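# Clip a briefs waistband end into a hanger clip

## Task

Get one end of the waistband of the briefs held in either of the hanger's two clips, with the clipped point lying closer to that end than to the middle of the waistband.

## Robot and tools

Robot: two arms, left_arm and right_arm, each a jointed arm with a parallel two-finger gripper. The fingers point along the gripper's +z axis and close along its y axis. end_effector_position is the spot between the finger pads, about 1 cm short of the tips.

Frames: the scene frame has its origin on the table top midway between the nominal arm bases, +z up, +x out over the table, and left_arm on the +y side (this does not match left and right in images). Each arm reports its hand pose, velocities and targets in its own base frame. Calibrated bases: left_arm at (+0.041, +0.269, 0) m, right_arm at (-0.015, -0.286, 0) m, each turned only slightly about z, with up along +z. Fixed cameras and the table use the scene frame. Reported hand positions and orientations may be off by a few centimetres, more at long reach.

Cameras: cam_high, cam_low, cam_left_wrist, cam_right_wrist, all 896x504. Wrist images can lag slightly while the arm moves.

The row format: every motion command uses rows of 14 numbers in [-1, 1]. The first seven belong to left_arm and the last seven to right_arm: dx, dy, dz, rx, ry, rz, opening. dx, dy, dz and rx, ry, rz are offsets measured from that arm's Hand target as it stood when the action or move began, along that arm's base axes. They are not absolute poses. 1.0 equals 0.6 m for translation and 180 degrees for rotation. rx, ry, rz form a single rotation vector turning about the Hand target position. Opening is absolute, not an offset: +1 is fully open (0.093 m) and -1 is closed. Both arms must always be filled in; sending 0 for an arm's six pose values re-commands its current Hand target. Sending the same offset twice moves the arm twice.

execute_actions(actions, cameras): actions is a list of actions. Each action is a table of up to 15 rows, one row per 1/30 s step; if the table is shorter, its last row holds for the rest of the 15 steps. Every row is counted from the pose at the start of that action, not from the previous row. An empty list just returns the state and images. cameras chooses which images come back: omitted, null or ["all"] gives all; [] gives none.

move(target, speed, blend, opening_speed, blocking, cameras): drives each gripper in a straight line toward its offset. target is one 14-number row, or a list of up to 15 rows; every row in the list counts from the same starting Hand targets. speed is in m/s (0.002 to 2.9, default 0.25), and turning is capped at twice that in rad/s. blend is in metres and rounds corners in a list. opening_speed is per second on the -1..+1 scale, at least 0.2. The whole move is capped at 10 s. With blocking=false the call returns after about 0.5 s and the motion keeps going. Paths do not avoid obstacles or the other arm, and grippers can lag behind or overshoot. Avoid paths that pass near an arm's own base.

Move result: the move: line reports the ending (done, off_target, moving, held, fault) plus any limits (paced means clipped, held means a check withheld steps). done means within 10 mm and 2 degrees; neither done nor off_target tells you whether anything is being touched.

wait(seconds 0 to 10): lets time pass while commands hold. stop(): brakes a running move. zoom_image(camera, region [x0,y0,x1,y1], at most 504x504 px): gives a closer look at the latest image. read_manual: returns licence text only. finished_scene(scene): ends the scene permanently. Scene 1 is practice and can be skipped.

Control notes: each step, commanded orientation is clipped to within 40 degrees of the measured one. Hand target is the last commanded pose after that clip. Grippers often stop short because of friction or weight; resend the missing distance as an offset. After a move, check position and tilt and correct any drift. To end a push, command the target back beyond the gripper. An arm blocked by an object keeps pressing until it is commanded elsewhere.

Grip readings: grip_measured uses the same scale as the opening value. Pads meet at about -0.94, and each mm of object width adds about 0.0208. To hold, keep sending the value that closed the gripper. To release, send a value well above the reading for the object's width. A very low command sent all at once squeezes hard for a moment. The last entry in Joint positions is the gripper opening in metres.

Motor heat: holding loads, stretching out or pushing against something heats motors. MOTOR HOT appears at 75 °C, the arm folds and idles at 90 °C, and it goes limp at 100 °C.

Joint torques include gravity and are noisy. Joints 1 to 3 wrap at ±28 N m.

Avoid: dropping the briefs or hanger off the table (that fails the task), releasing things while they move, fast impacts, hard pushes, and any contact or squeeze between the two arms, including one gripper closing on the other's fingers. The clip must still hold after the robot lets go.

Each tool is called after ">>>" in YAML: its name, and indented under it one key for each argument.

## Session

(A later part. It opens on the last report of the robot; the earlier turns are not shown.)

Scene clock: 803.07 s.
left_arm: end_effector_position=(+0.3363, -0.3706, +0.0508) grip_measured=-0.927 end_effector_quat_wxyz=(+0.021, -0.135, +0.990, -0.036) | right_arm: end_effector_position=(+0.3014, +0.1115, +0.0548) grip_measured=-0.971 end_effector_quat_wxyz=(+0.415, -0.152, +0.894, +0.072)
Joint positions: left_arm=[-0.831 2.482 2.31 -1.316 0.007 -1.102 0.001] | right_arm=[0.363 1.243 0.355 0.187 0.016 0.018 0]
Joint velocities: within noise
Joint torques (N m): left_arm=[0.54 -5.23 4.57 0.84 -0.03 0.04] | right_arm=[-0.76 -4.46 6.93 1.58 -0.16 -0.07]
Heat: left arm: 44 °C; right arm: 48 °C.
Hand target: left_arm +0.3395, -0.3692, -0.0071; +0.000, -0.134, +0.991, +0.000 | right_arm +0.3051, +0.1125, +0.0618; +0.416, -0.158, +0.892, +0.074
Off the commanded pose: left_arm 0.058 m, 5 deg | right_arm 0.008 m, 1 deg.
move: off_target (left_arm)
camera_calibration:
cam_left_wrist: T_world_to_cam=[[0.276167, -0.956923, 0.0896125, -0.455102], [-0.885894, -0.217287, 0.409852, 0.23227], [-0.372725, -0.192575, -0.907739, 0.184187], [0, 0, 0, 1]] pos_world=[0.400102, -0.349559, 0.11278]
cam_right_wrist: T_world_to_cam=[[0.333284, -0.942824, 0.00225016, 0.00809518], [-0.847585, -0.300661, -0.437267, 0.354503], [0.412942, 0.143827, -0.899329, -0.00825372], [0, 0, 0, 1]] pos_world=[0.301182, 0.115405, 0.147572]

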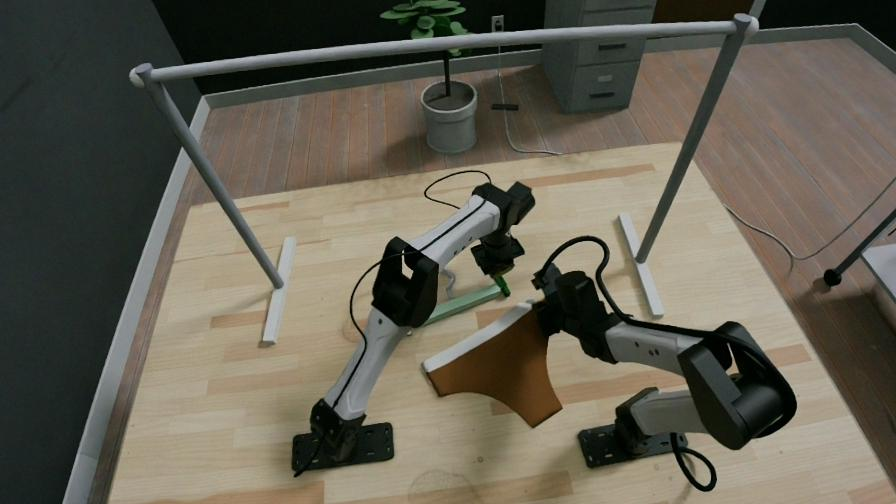

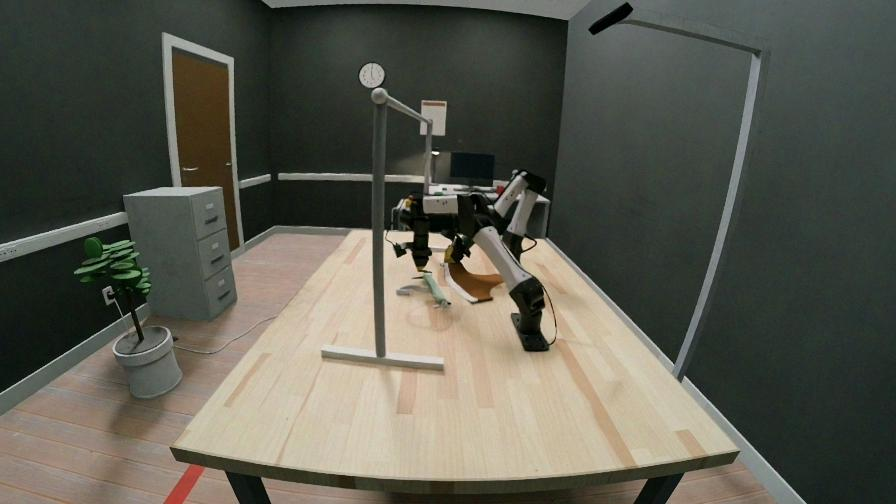

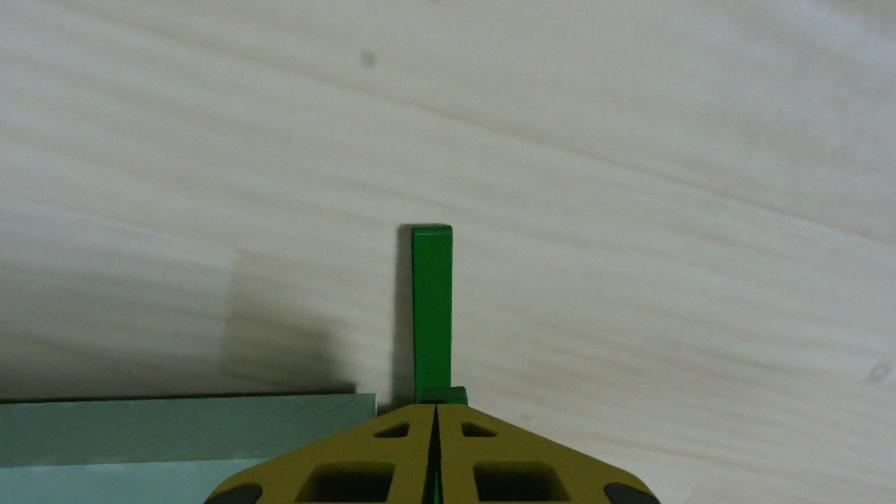

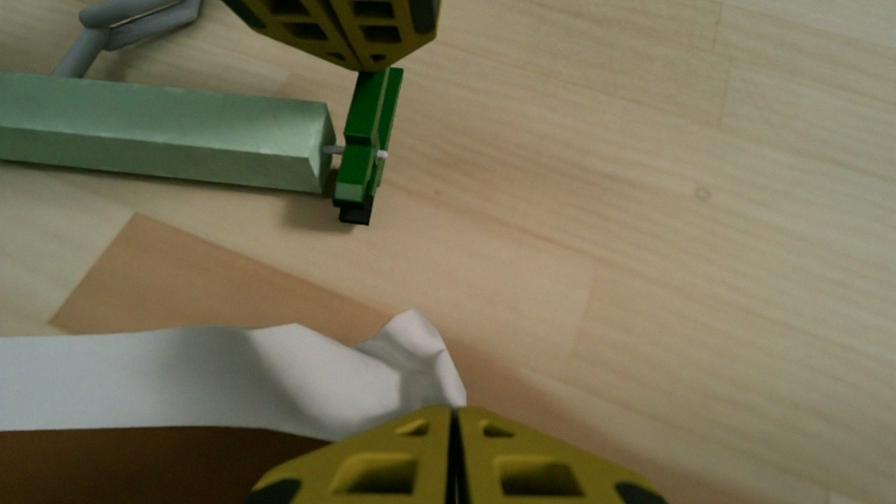

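>>> execute_actions:
  actions: []

Scene clock: 821.77 s.
left_arm: end_effector_position=(+0.3363, -0.3706, +0.0508) grip_measured=-0.927 end_effector_quat_wxyz=(+0.021, -0.135, +0.990, -0.036) | right_arm: end_effector_position=(+0.3011, +0.1116, +0.0545) grip_measured=-0.971 end_effector_quat_wxyz=(+0.414, -0.152, +0.894, +0.073)
Joint positions: left_arm=[-0.831 2.482 2.31 -1.316 0.007 -1.102 0.001] | right_arm=[0.363 1.243 0.355 0.186 0.015 0.018 0]
Joint velocities: within noise
Joint torques (N m): left_arm=[0.53 -5.24 4.59 0.84 -0.03 0.03] | right_arm=[-0.84 -4.51 7.01 1.62 -0.16 -0.05]
Heat: left arm: 44 °C; right arm: 51 °C.
Hand target: left_arm +0.3395, -0.3692, -0.0071; +0.000, -0.134, +0.991, +0.000 | right_arm +0.3051, +0.1125, +0.0618; +0.416, -0.158, +0.892, +0.074
Tool commands: left_gripper/opening=-0.93 right_gripper/opening=-1.0
Off the commanded pose: left_arm 0.058 m, 5 deg | right_arm 0.008 m, 1 deg.
camera_calibration:
cam_left_wrist: T_world_to_cam=[[0.276167, -0.956923, 0.0896125, -0.455102], [-0.885894, -0.217287, 0.409852, 0.23227], [-0.372725, -0.192575, -0.907739, 0.184187], [0, 0, 0, 1]] pos_world=[0.400102, -0.349559, 0.11278]
cam_right_wrist: T_world_to_cam=[[0.334438, -0.942417, 0.00132395, 0.00799928], [-0.848007, -0.301546, -0.435837, 0.35425], [0.411139, 0.144637, -0.900025, -0.00790228], [0, 0, 0, 1]] pos_world=[0.300981, 0.115505, 0.147272]

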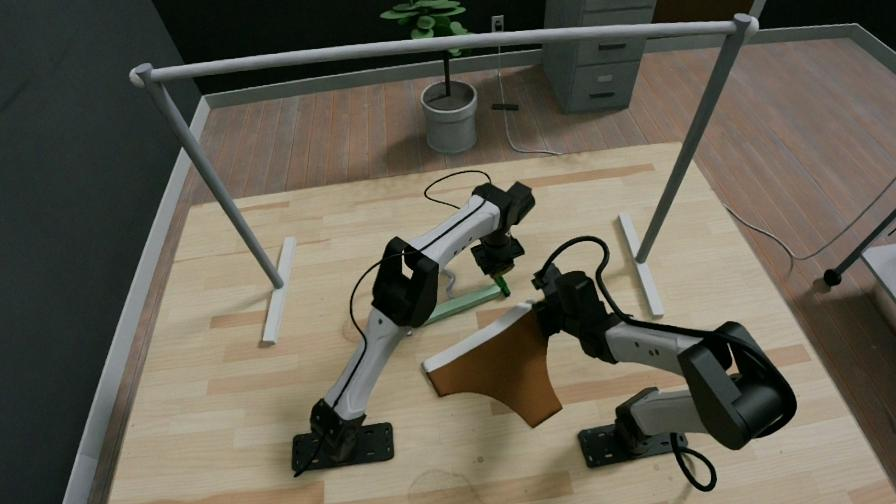

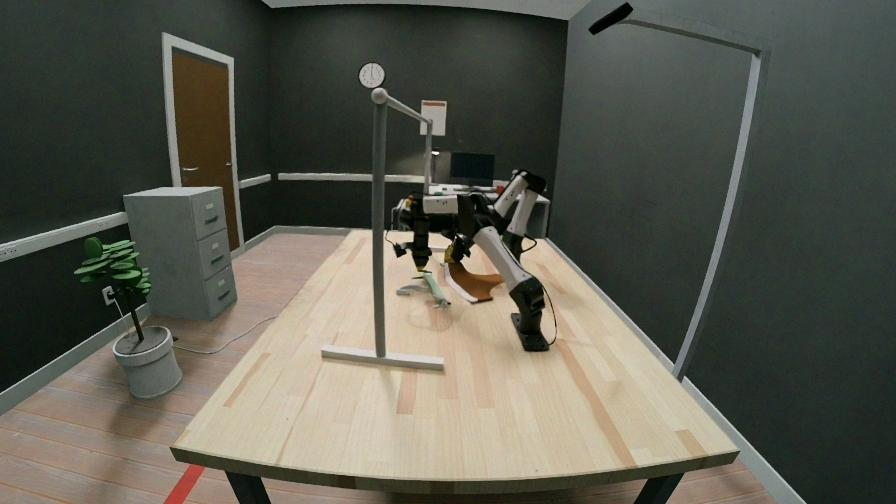

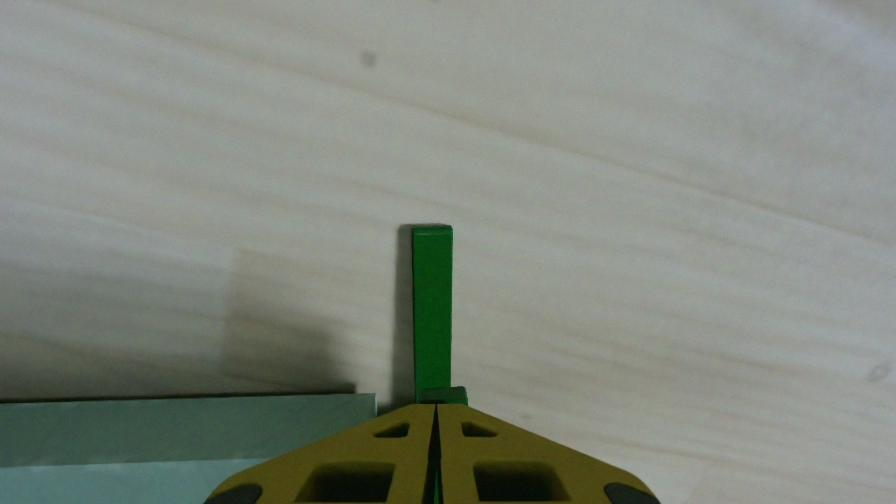

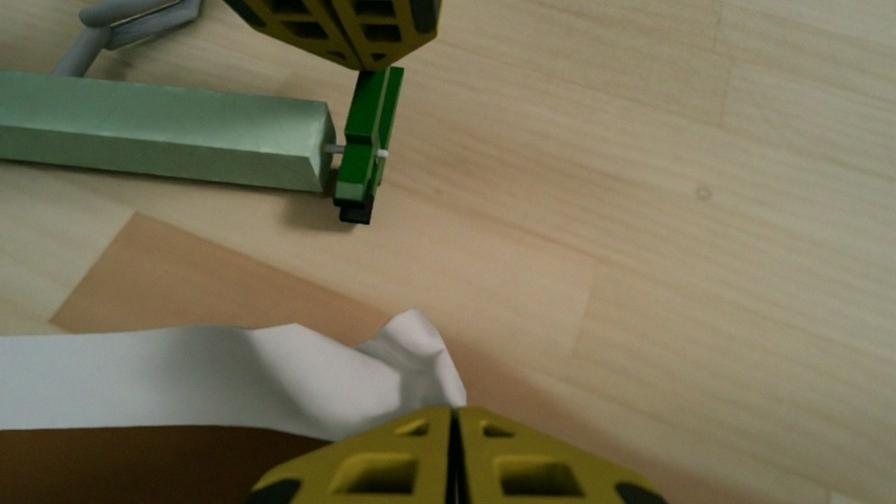

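>>> zoom_image:
  camera: "cam_low"
  region: [380, 230, 520, 320]

>>> zoom_image:
  camera: "cam_right_wrist"
  region: [200, 130, 520, 430]

Scaled by 3.600 from the camera's 896x504 image, which has a finer 1280x720 frame.

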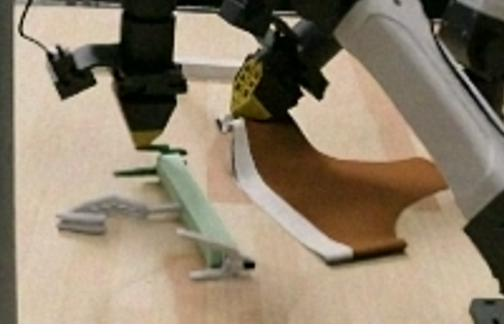

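Scaled by 1.575 from the camera's 896x504 image, which has a finer 1280x720 frame.

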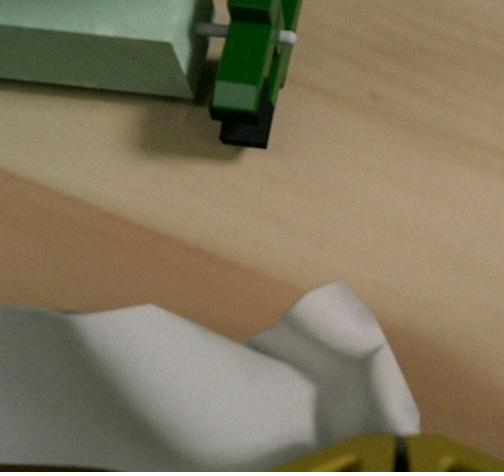

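>>> move:
  target:
    - [0,0,0,0,0,0,-0.93, 0.0432,-0.0175,-0.0247,0.0192,-0.0521,0,-1]
  speed: 0.06
  cameras: ["cam_right_wrist","cam_low"]

>>> zoom_image:
  camera: "cam_low"
  region: [390, 240, 490, 310]

Scene clock: 879.73 s.
left_arm: end_effector_position=(+0.3362, -0.3705, +0.0503) grip_measured=-0.927 end_effector_quat_wxyz=(+0.020, -0.135, +0.990, -0.036) | right_arm: end_effector_position=(+0.3329, +0.1026, +0.0493) grip_measured=-0.971 end_effector_quat_wxyz=(+0.490, -0.144, +0.856, +0.086)
Joint positions: left_arm=[-0.831 2.483 2.31 -1.316 0.007 -1.102 0.001] | right_arm=[0.27 1.461 0.279 0.651 -0.06 -0.029 0]
Joint velocities: within noise
Joint torques (N m): left_arm=[0.53 -5.26 4.7 0.82 -0.03 0.04] | right_arm=[-0.81 -3.74 2.92 2.39 -0.2 -0.07]
Heat: left arm: 43 °C; right arm: 53 °C.
Hand target: left_arm +0.3395, -0.3692, -0.0070; +0.000, -0.134, +0.991, +0.000 | right_arm +0.3311, +0.1020, +0.0471; +0.492, -0.151, +0.853, +0.088
Off the commanded pose: left_arm 0.057 m, 5 deg | right_arm 0.003 m, 1 deg.
move: off_target (left_arm)
camera_calibration:
cam_right_wrist: T_world_to_cam=[[0.330546, -0.94379, 0.000552241, -0.00973409], [-0.76619, -0.268686, -0.583747, 0.352858], [0.551083, 0.192532, -0.811936, -0.0801704], [0, 0, 0, 1]] pos_world=[0.317754, 0.101057, 0.140892]
Images, in order (width x height): cam_low 896x504, cam_right_wrist 896x504.

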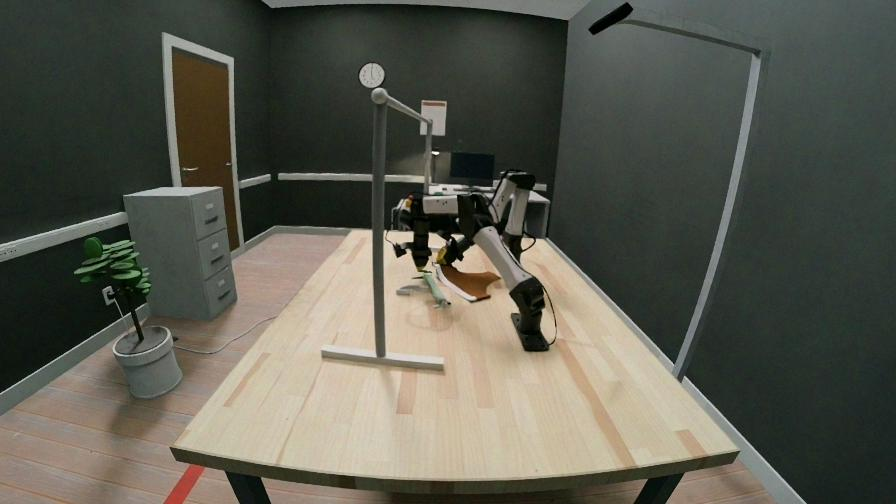

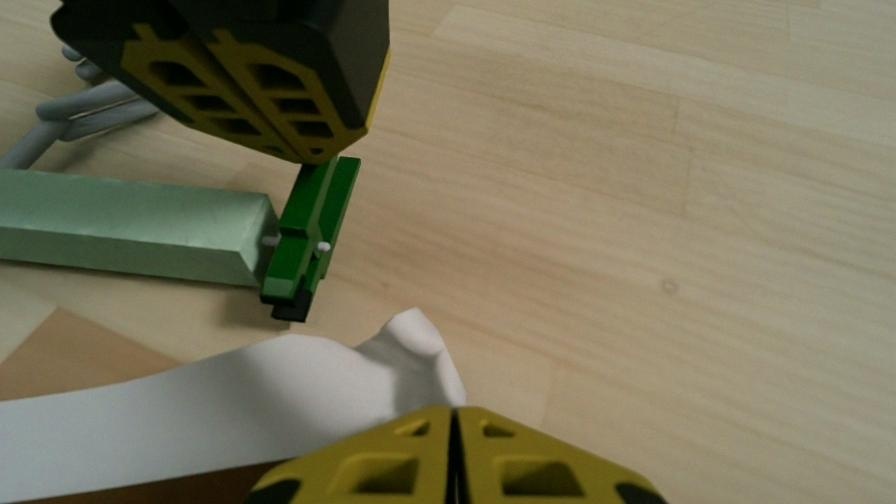

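Scaled by 5.040 from the camera's 896x504 image, which has a finer 1280x720 frame.

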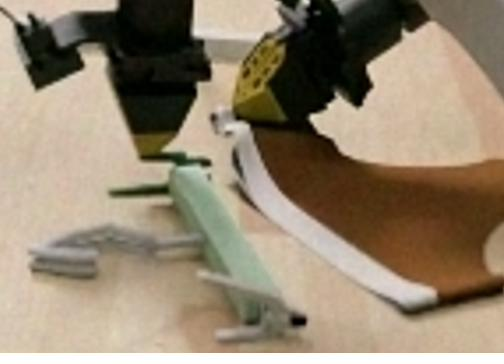

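>>> move:
  target:
    - [0,0,0,0,0,0,-0.93, -0.0067,0.0188,-0.0422,0,0,0,-1]
  speed: 0.06
  cameras: ["cam_right_wrist","cam_low"]

>>> zoom_image:
  camera: "cam_right_wrist"
  region: [200, 200, 520, 430]

>>> zoom_image:
  camera: "cam_low"
  region: [390, 240, 490, 310]

Scene clock: 916.13 s.
left_arm: end_effector_position=(+0.3365, -0.3707, +0.0507) grip_measured=-0.927 end_effector_quat_wxyz=(+0.021, -0.136, +0.990, -0.036) | right_arm: end_effector_position=(+0.3298, +0.1134, +0.0244) grip_measured=-0.971 end_effector_quat_wxyz=(+0.492, -0.156, +0.852, +0.088)
Joint positions: left_arm=[-0.831 2.483 2.311 -1.316 0.007 -1.104 0.001] | right_arm=[0.312 1.639 0.24 0.873 -0.04 -0.028 0]
Joint velocities: within noise
Joint torques (N m): left_arm=[0.54 -5.24 4.53 0.83 -0.03 0.04] | right_arm=[0.54 -4.18 2.14 2.33 0.19 0.16]
Heat: left arm: 43 °C; right arm: 47 °C.
Hand target: left_arm +0.3395, -0.3692, -0.0071; +0.000, -0.134, +0.991, +0.000 | right_arm +0.3271, +0.1132, +0.0218; +0.492, -0.150, +0.853, +0.088
Off the commanded pose: left_arm 0.058 m, 5 deg | right_arm 0.004 m, 1 deg.
move: off_target (left_arm)
camera_calibration:
cam_right_wrist: T_world_to_cam=[[0.353013, -0.935569, 0.0095875, -0.00702296], [-0.754644, -0.290774, -0.588186, 0.337722], [0.553076, 0.200402, -0.808669, -0.102434], [0, 0, 0, 1]] pos_world=[0.313993, 0.112158, 0.115875]
Images, in order (width x height): cam_low 896x504, cam_right_wrist 896x504.

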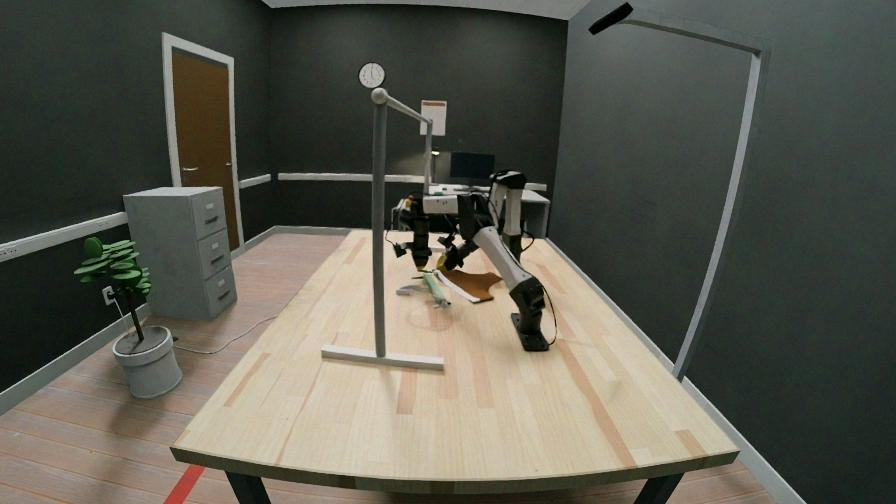

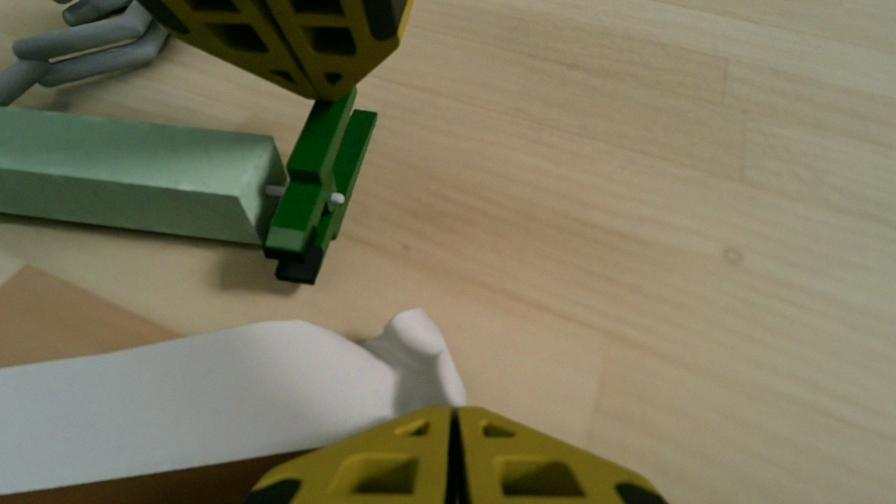

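Scaled by 1.575 from the camera's 896x504 image, which has a finer 1280x720 frame.

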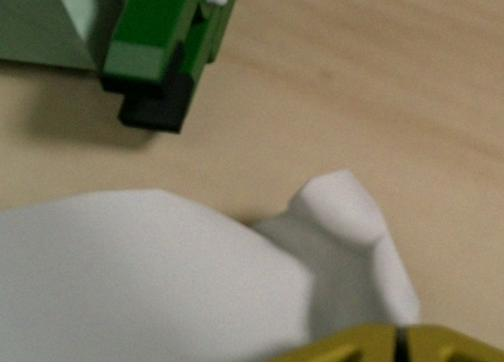

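Scaled by 5.040 from the camera's 896x504 image, which has a finer 1280x720 frame.

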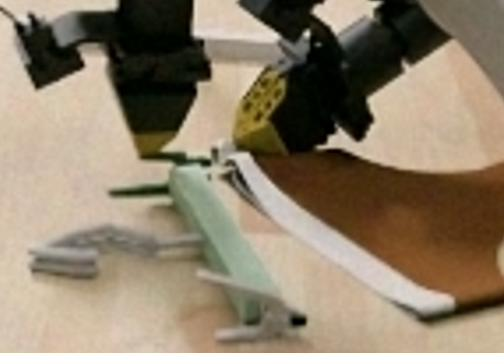

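>>> move:
  target:
    - [0,0,0,0,0,0,-0.93, 0.0192,0.0133,0.0017,0,0,0,-1]
  speed: 0.05
  cameras: ["cam_right_wrist"]

>>> zoom_image:
  camera: "cam_right_wrist"
  region: [200, 200, 520, 430]

Scene clock: 930.20 s.
left_arm: end_effector_position=(+0.3364, -0.3707, +0.0508) grip_measured=-0.927 end_effector_quat_wxyz=(+0.021, -0.135, +0.990, -0.036) | right_arm: end_effector_position=(+0.3337, +0.1184, +0.0212) grip_measured=-0.971 end_effector_quat_wxyz=(+0.489, -0.156, +0.854, +0.087)
Joint positions: left_arm=[-0.831 2.483 2.311 -1.316 0.007 -1.102 0.001] | right_arm=[0.33 1.672 0.262 0.879 -0.022 -0.019 0]
Joint velocities: within noise
Joint torques (N m): left_arm=[0.53 -5.23 4.55 0.83 -0.03 0.03] | right_arm=[0.58 -4.23 4.4 2.1 0.19 0.16]
Heat: left arm: 42 °C; right arm: 46 °C.
Hand target: left_arm +0.3395, -0.3692, -0.0070; +0.000, -0.134, +0.991, +0.000 | right_arm +0.3385, +0.1213, +0.0228; +0.492, -0.151, +0.853, +0.088
Off the commanded pose: left_arm 0.058 m, 5 deg | right_arm 0.006 m, 1 deg.
move: off_target (left_arm)
camera_calibration:
cam_right_wrist: T_world_to_cam=[[0.351361, -0.93618, 0.0106346, -0.00310836], [-0.758218, -0.291196, -0.583362, 0.341407], [0.549228, 0.196907, -0.812143, -0.106419], [0, 0, 0, 1]] pos_world=[0.318402, 0.117461, 0.112769]
Images, in order (width x height): cam_right_wrist 896x504.

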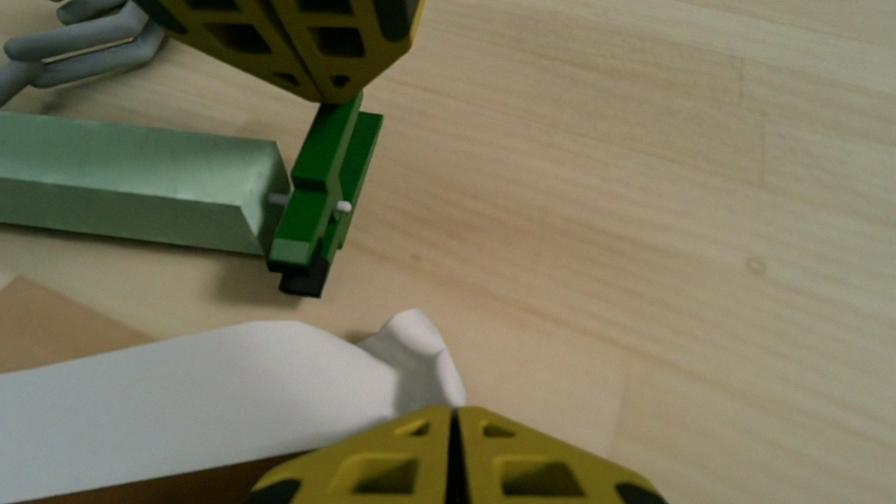

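Scaled by 1.575 from the camera's 896x504 image, which has a finer 1280x720 frame.

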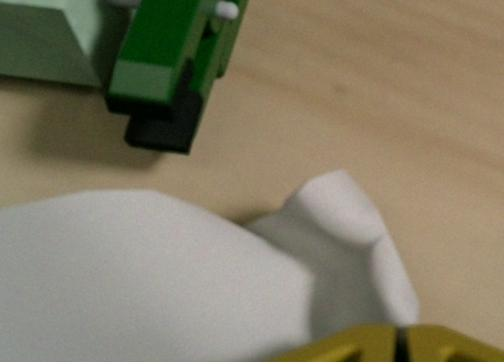

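>>> move:
  target:
    - [0,0,0,0,0,0,-0.93, 0.0167,0.0043,0.0100,0,0,0,-1]
  speed: 0.05
  cameras: ["cam_right_wrist"]

>>> zoom_image:
  camera: "cam_right_wrist"
  region: [220, 220, 460, 400]

Scene clock: 936.87 s.
left_arm: end_effector_position=(+0.3364, -0.3706, +0.0507) grip_measured=-0.927 end_effector_quat_wxyz=(+0.021, -0.135, +0.990, -0.036) | right_arm: end_effector_position=(+0.3461, +0.1226, +0.0312) grip_measured=-0.971 end_effector_quat_wxyz=(+0.501, -0.155, +0.847, +0.088)
Joint positions: left_arm=[-0.831 2.483 2.311 -1.316 0.007 -1.102 0.001] | right_arm=[0.33 1.672 0.305 0.862 -0.022 -0.019 0]
Joint velocities: within noise
Joint torques (N m): left_arm=[0.53 -5.24 4.59 0.82 -0.03 0.03] | right_arm=[0.18 -5.3 4.72 1.75 0.15 0.16]
Heat: left arm: 42 °C; right arm: 46 °C.
Hand target: left_arm +0.3395, -0.3692, -0.0072; +0.000, -0.134, +0.991, +0.000 | right_arm +0.3486, +0.1239, +0.0288; +0.492, -0.151, +0.853, +0.088
Off the commanded pose: left_arm 0.058 m, 5 deg | right_arm 0.004 m, 1 deg.
move: off_target (left_arm)
camera_calibration:
cam_right_wrist: T_world_to_cam=[[0.351057, -0.936285, 0.0113905, -0.00346204], [-0.743502, -0.286127, -0.60443, 0.352806], [0.569178, 0.203721, -0.796577, -0.114116], [0, 0, 0, 1]] pos_world=[0.32848, 0.120954, 0.122383]
Images, in order (width x height): cam_right_wrist 896x504.

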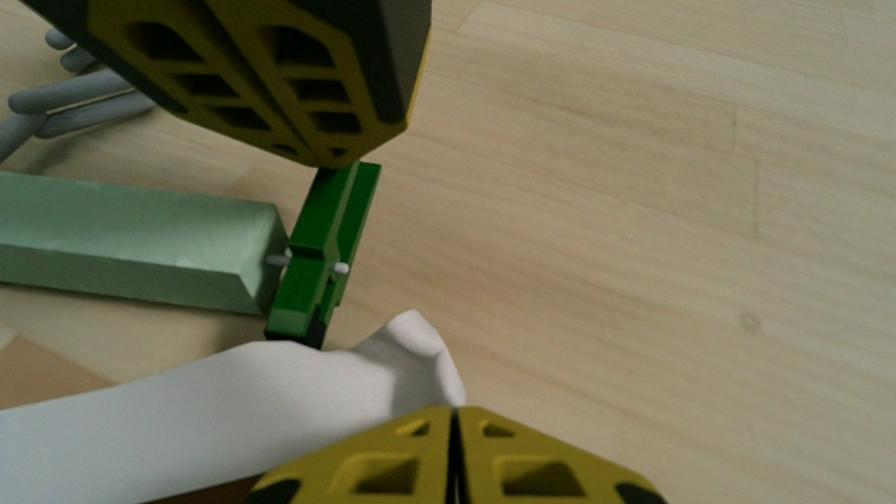

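Scaled by 2.100 from the camera's 896x504 image, which has a finer 1280x720 frame.

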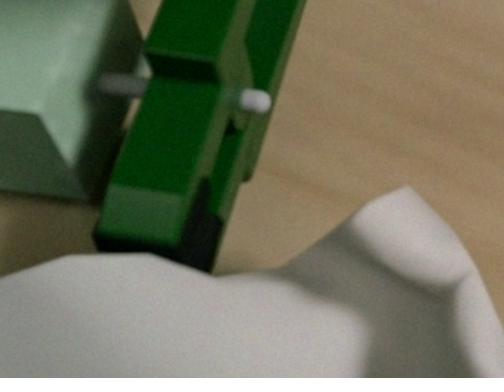

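>>> move:
  target:
    - [0,0,0,0,0,0,-0.93, 0.02,0.0053,-0.002,0,0,0,-1]
  speed: 0.05
  cameras: ["cam_right_wrist"]

>>> zoom_image:
  camera: "cam_right_wrist"
  region: [220, 220, 460, 400]

Scene clock: 946.73 s.
left_arm: end_effector_position=(+0.3363, -0.3706, +0.0508) grip_measured=-0.927 end_effector_quat_wxyz=(+0.021, -0.135, +0.990, -0.036) | right_arm: end_effector_position=(+0.3573, +0.1265, +0.0311) grip_measured=-0.971 end_effector_quat_wxyz=(+0.501, -0.155, +0.847, +0.088)
Joint positions: left_arm=[-0.831 2.482 2.31 -1.316 0.007 -1.102 0.001] | right_arm=[0.33 1.709 0.351 0.855 -0.022 -0.019 0]
Joint velocities: within noise
Joint torques (N m): left_arm=[0.51 -5.2 4.57 0.82 -0.04 0.05] | right_arm=[-0.13 -4.97 4.94 1.8 0.09 0.13]
Heat: left arm: 42 °C; right arm: 47 °C.
Hand target: left_arm +0.3395, -0.3692, -0.0070; +0.000, -0.134, +0.991, +0.000 | right_arm +0.3606, +0.1270, +0.0277; +0.492, -0.151, +0.853, +0.088
Off the commanded pose: left_arm 0.058 m, 5 deg | right_arm 0.005 m, 1 deg.
move: off_target (left_arm)
camera_calibration:
cam_right_wrist: T_world_to_cam=[[0.351091, -0.936272, 0.0114083, -0.003849], [-0.743106, -0.286028, -0.604964, 0.362018], [0.569674, 0.20392, -0.796171, -0.121667], [0, 0, 0, 1]] pos_world=[0.339679, 0.124754, 0.122184]
Images, in order (width x height): cam_right_wrist 896x504.

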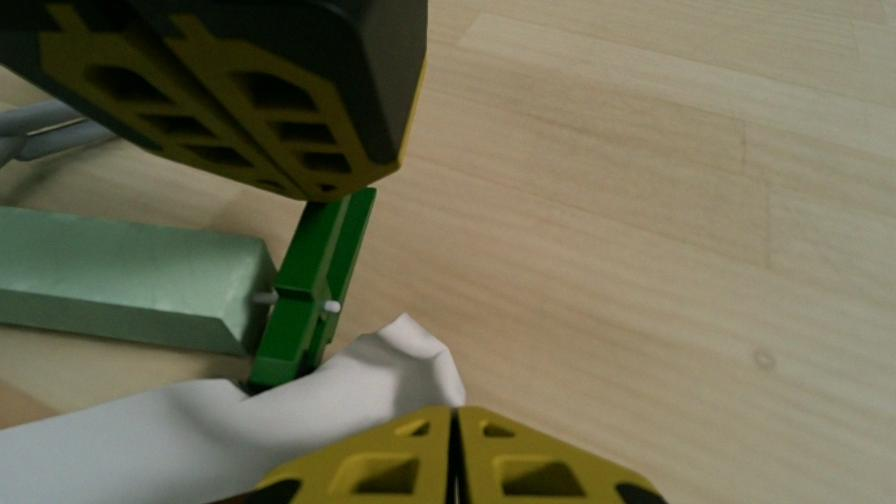

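Scaled by 2.100 from the camera's 896x504 image, which has a finer 1280x720 frame.

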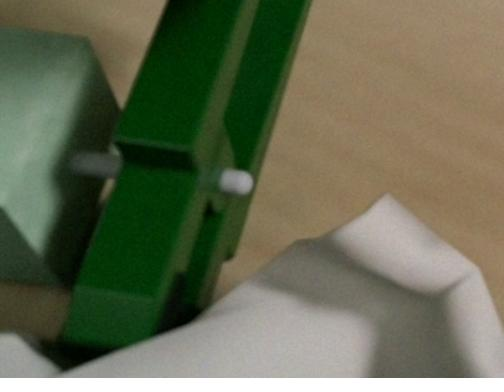

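>>> zoom_image:
  camera: "cam_right_wrist"
  region: [215, 320, 345, 410]

>>> zoom_image:
  camera: "cam_right_wrist"
  region: [240, 350, 310, 400]

Scaled by 3.877 from the camera's 896x504 image, which has a finer 1280x720 frame.

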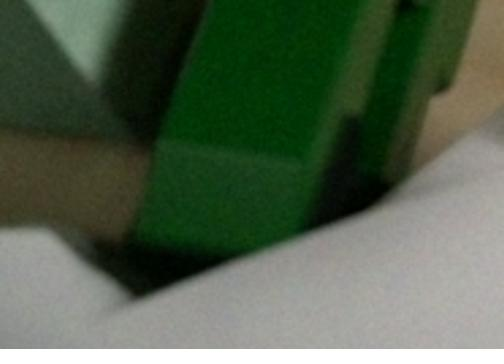

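Scaled by 7.200 from the camera's 896x504 image, which has a finer 1280x720 frame.

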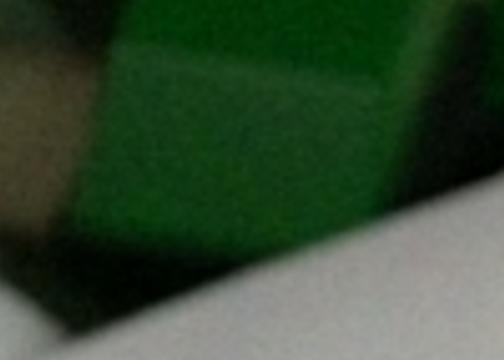

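>>> move:
  target:
    - [0,0,0,0,0,0,-0.93, -0.04,-0.0108,0,0,0,0,-1]
    - [0,0,0,0,0,0,-0.93, -0.0572,0.0378,-0.0212,0,0,0,-1]
  speed: 0.06
  cameras: ["cam_right_wrist"]

>>> zoom_image:
  camera: "cam_right_wrist"
  region: [240, 200, 560, 430]

Scene clock: 1019.37 s.
left_arm: end_effector_position=(+0.3364, -0.3707, +0.0509) grip_measured=-0.927 end_effector_quat_wxyz=(+0.021, -0.136, +0.990, -0.036) | right_arm: end_effector_position=(+0.3305, +0.1515, +0.0211) grip_measured=-0.971 end_effector_quat_wxyz=(+0.498, -0.156, +0.848, +0.091)
Joint positions: left_arm=[-0.831 2.482 2.311 -1.316 0.007 -1.104 0.001] | right_arm=[0.475 1.725 0.288 0.925 0.098 0.054 0]
Joint velocities: within noise
Joint torques (N m): left_arm=[0.54 -5.22 4.59 0.83 -0.03 0.04] | right_arm=[0.57 -4.46 1.95 2.21 0.22 0.19]
Heat: left arm: 42 °C; right arm: 46 °C.
Hand target: left_arm +0.3395, -0.3693, -0.0070; +0.000, -0.134, +0.991, +0.000 | right_arm +0.3263, +0.1497, +0.0148; +0.492, -0.150, +0.853, +0.088
Off the commanded pose: left_arm 0.058 m, 5 deg | right_arm 0.008 m, 1 deg.
move: off_target (left_arm)
camera_calibration:
cam_right_wrist: T_world_to_cam=[[0.355831, -0.934525, 0.00691526, 0.027344], [-0.745891, -0.288449, -0.600369, 0.344402], [0.563054, 0.208472, -0.799693, -0.117782], [0, 0, 0, 1]] pos_world=[0.313474, 0.149451, 0.11239]
Images, in order (width x height): cam_right_wrist 896x504.

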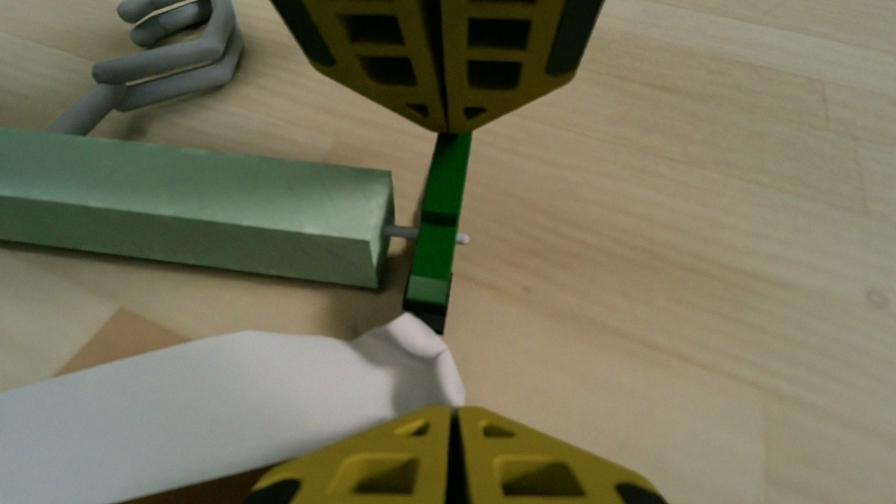

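Scaled by 1.575 from the camera's 896x504 image, which has a finer 1280x720 frame.

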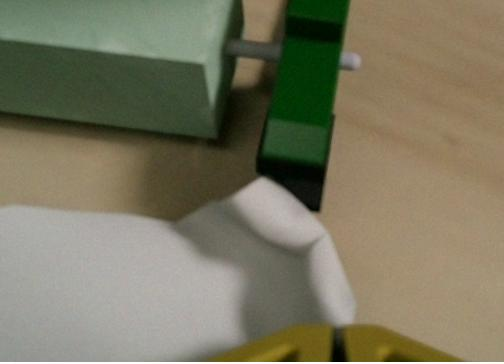

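>>> zoom_image:
  camera: "cam_low"
  region: [410, 250, 470, 290]

>>> zoom_image:
  camera: "cam_high"
  region: [470, 260, 560, 330]

This scene's latest camera images include none from cam_low. They are from: cam_right_wrist. cam_low's image comes with the result of a call that names it in "cameras".

This scene's latest camera images include none from cam_high. They are from: cam_right_wrist. cam_high's image comes with the result of a call that names it in "cameras".

>>> execute_actions:
  actions: []
  cameras: ["cam_low", "cam_high"]

>>> zoom_image:
  camera: "cam_low"
  region: [410, 250, 470, 290]

>>> zoom_image:
  camera: "cam_high"
  region: [470, 260, 560, 330]

Scene clock: 1032.60 s.
left_arm: end_effector_position=(+0.3364, -0.3707, +0.0509) grip_measured=-0.927 end_effector_quat_wxyz=(+0.021, -0.136, +0.990, -0.036) | right_arm: end_effector_position=(+0.3305, +0.1515, +0.0211) grip_measured=-0.971 end_effector_quat_wxyz=(+0.498, -0.156, +0.848, +0.091)
Joint positions: left_arm=[-0.831 2.482 2.311 -1.316 0.007 -1.104 0.001] | right_arm=[0.475 1.725 0.288 0.925 0.098 0.054 0]
Joint velocities: within noise
Joint torques (N m): left_arm=[0.51 -5.22 4.59 0.83 -0.03 0.04] | right_arm=[0.61 -4.46 1.91 2.22 0.22 0.18]
Heat: left arm: 42 °C; right arm: 46 °C.
Hand target: left_arm +0.3395, -0.3693, -0.0070; +0.000, -0.134, +0.991, +0.000 | right_arm +0.3263, +0.1497, +0.0149; +0.492, -0.150, +0.853, +0.088
Tool commands: left_gripper/opening=-0.93 right_gripper/opening=-1.0
Off the commanded pose: left_arm 0.058 m, 5 deg | right_arm 0.008 m, 1 deg.
Images, in order (width x height): cam_high 896x504, cam_low 896x504.

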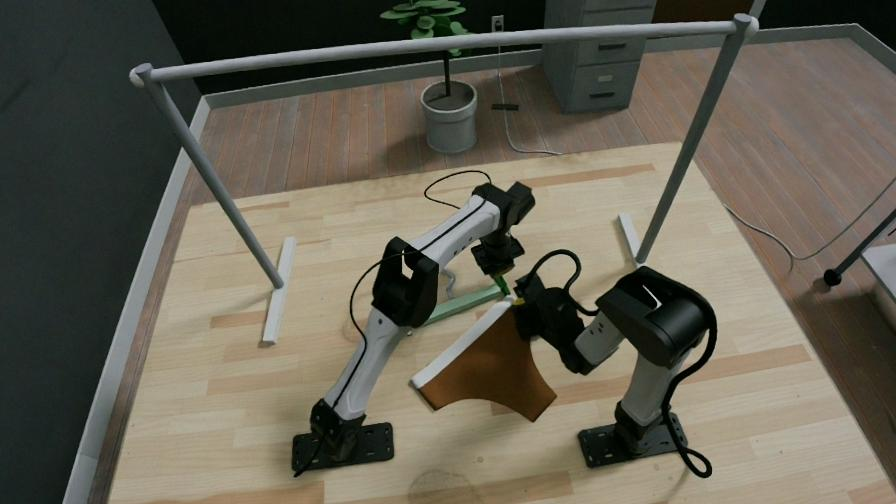

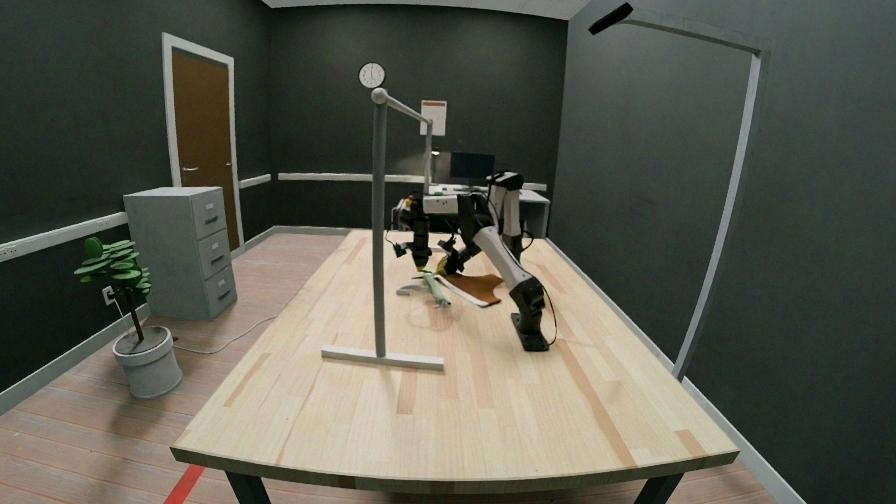

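Scaled by 8.400 from the camera's 896x504 image, which has a finer 1280x720 frame.

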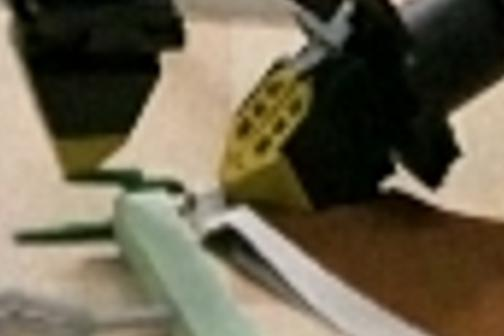

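Scaled by 5.600 from the camera's 896x504 image, which has a finer 1280x720 frame.

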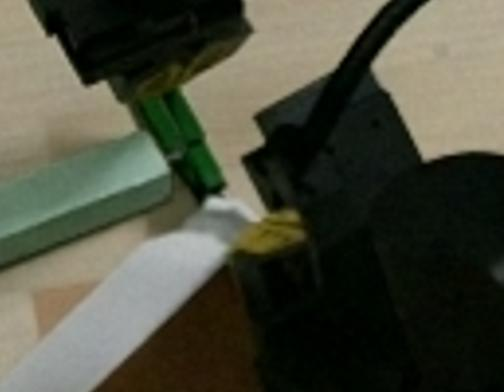

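>>> move:
  target:
    - [0,0,0,0,0,0,-0.93, 0.0113,-0.0083,-0.006,0,0,0,-1]
  speed: 0.05
  cameras: ["cam_right_wrist"]

>>> zoom_image:
  camera: "cam_right_wrist"
  region: [320, 240, 520, 390]

Scene clock: 1038.60 s.
left_arm: end_effector_position=(+0.3363, -0.3706, +0.0508) grip_measured=-0.927 end_effector_quat_wxyz=(+0.021, -0.135, +0.990, -0.036) | right_arm: end_effector_position=(+0.3345, +0.1476, +0.0190) grip_measured=-0.971 end_effector_quat_wxyz=(+0.502, -0.147, +0.847, +0.091)
Joint positions: left_arm=[-0.831 2.482 2.31 -1.316 0.007 -1.102 0.001] | right_arm=[0.459 1.758 0.288 0.968 0.095 0.06 0]
Joint velocities: within noise
Joint torques (N m): left_arm=[0.54 -5.19 4.59 0.83 -0.03 0.03] | right_arm=[-0.92 -4.34 2.74 2.05 -0.11 0.01]
Heat: left arm: 42 °C; right arm: 45 °C.
Hand target: left_arm +0.3395, -0.3692, -0.0071; +0.000, -0.134, +0.991, +0.000 | right_arm +0.3331, +0.1447, +0.0112; +0.492, -0.151, +0.853, +0.088
Off the commanded pose: left_arm 0.058 m, 5 deg | right_arm 0.008 m, 1 deg.
move: off_target (left_arm)
camera_calibration:
cam_right_wrist: T_world_to_cam=[[0.340469, -0.940255, -0.00114706, 0.0284201], [-0.746314, -0.269501, -0.608592, 0.342561], [0.571922, 0.208063, -0.793482, -0.124008], [0, 0, 0, 1]] pos_world=[0.316905, 0.144844, 0.110114]
Images, in order (width x height): cam_right_wrist 896x504.

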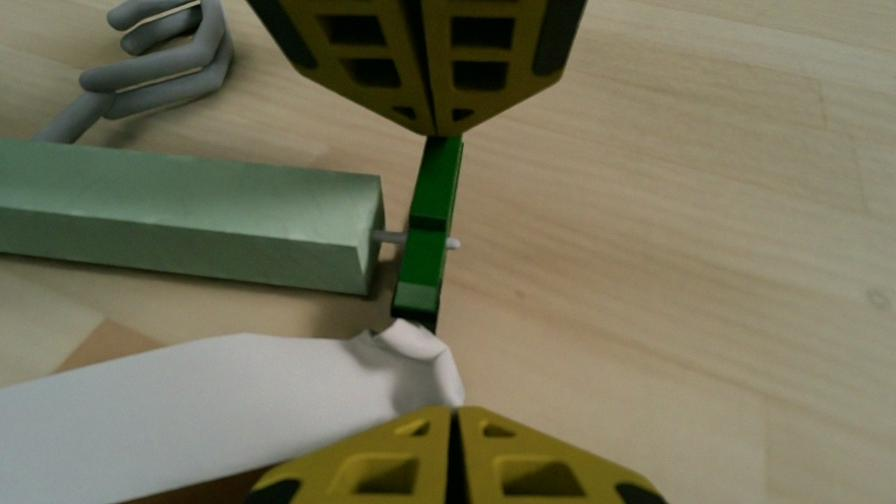

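Scaled by 2.520 from the camera's 896x504 image, which has a finer 1280x720 frame.

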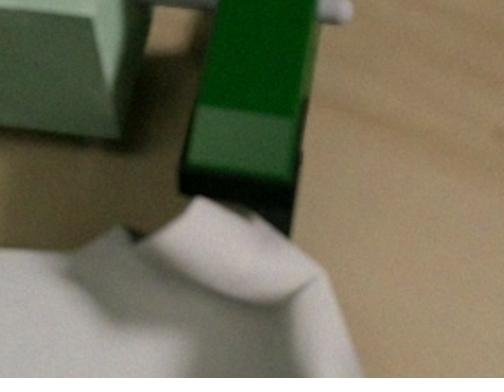

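>>> move:
  target:
    - [0,0,0,0,0,0,-0.93, 0.0193,0.0072,0.0047,0,0,0,-1]
  speed: 0.05
  cameras: ["cam_right_wrist"]

>>> zoom_image:
  camera: "cam_right_wrist"
  region: [320, 240, 520, 390]

Scene clock: 1043.93 s.
left_arm: end_effector_position=(+0.3363, -0.3705, +0.0507) grip_measured=-0.927 end_effector_quat_wxyz=(+0.021, -0.135, +0.990, -0.036) | right_arm: end_effector_position=(+0.3425, +0.1491, +0.0211) grip_measured=-0.971 end_effector_quat_wxyz=(+0.506, -0.144, +0.846, +0.091)
Joint positions: left_arm=[-0.831 2.482 2.31 -1.316 0.007 -1.102 0.001] | right_arm=[0.453 1.772 0.316 0.964 0.093 0.06 0]
Joint velocities: within noise
Joint torques (N m): left_arm=[0.54 -5.19 4.63 0.83 -0.04 0.05] | right_arm=[-0.83 -4.92 4.4 1.72 -0.13 -0.02]
Heat: left arm: 42 °C; right arm: 45 °C.
Hand target: left_arm +0.3395, -0.3692, -0.0071; +0.000, -0.134, +0.991, +0.000 | right_arm +0.3446, +0.1490, +0.0141; +0.492, -0.150, +0.853, +0.088
Off the commanded pose: left_arm 0.058 m, 5 deg | right_arm 0.007 m, 2 deg.
move: off_target (left_arm)
camera_calibration:
cam_right_wrist: T_world_to_cam=[[0.33568, -0.941972, -0.00280293, 0.0290832], [-0.743293, -0.263049, -0.615077, 0.348227], [0.578648, 0.208553, -0.788462, -0.129678], [0, 0, 0, 1]] pos_world=[0.32411, 0.146041, 0.112022]
Images, in order (width x height): cam_right_wrist 896x504.

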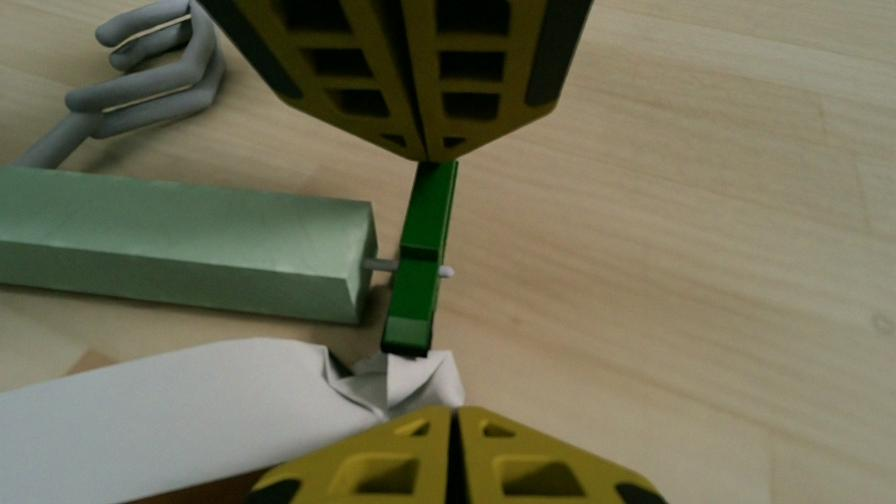

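Scaled by 2.520 from the camera's 896x504 image, which has a finer 1280x720 frame.

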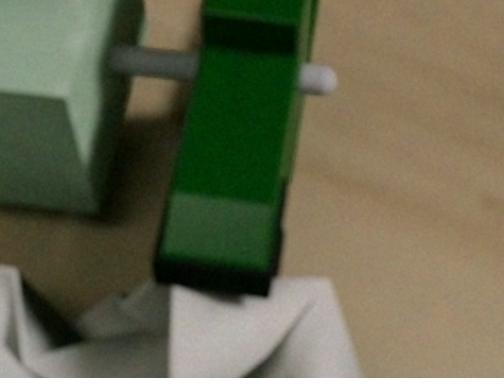

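>>> move:
  target:
    - [0,0,0,0,0,0,-0.93, 0.0161,0.0050,0.0017,0,0,0,-1]
  speed: 0.05
  cameras: ["cam_right_wrist"]

>>> zoom_image:
  camera: "cam_right_wrist"
  region: [300, 280, 500, 430]

Scene clock: 1049.47 s.
left_arm: end_effector_position=(+0.3365, -0.3708, +0.0504) grip_measured=-0.927 end_effector_quat_wxyz=(+0.021, -0.135, +0.990, -0.036) | right_arm: end_effector_position=(+0.3517, +0.1515, +0.0218) grip_measured=-0.971 end_effector_quat_wxyz=(+0.505, -0.142, +0.846, +0.091)
Joint positions: left_arm=[-0.831 2.484 2.312 -1.316 0.007 -1.102 0.001] | right_arm=[0.446 1.79 0.354 0.941 0.09 0.06 0]
Joint velocities: within noise
Joint torques (N m): left_arm=[0.53 -5.33 4.52 0.82 -0.04 0.04] | right_arm=[-0.83 -5.09 4.6 1.74 -0.16 -0.07]
Heat: left arm: 42 °C; right arm: 46 °C.
Hand target: left_arm +0.3395, -0.3692, -0.0071; +0.000, -0.134, +0.991, +0.000 | right_arm +0.3542, +0.1520, +0.0151; +0.492, -0.151, +0.853, +0.088
Off the commanded pose: left_arm 0.058 m, 5 deg | right_arm 0.007 m, 2 deg.
move: off_target (left_arm)
camera_calibration:
cam_right_wrist: T_world_to_cam=[[0.332481, -0.943101, -0.00411695, 0.0295705], [-0.745245, -0.260048, -0.613991, 0.356428], [0.577985, 0.207208, -0.789302, -0.134475], [0, 0, 0, 1]] pos_world=[0.333519, 0.148441, 0.112824]
Images, in order (width x height): cam_right_wrist 896x504.

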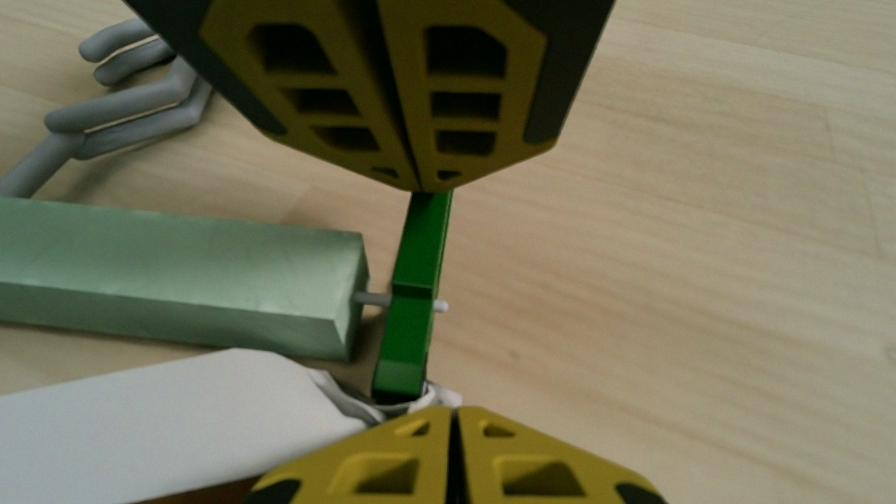

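Scaled by 2.520 from the camera's 896x504 image, which has a finer 1280x720 frame.

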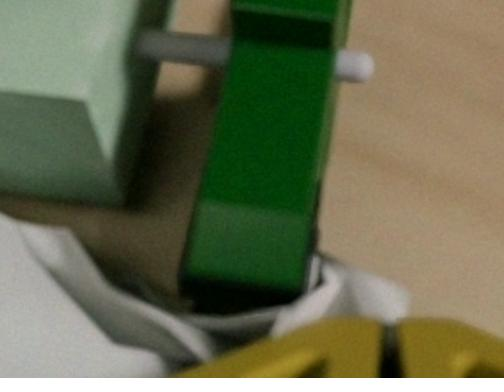

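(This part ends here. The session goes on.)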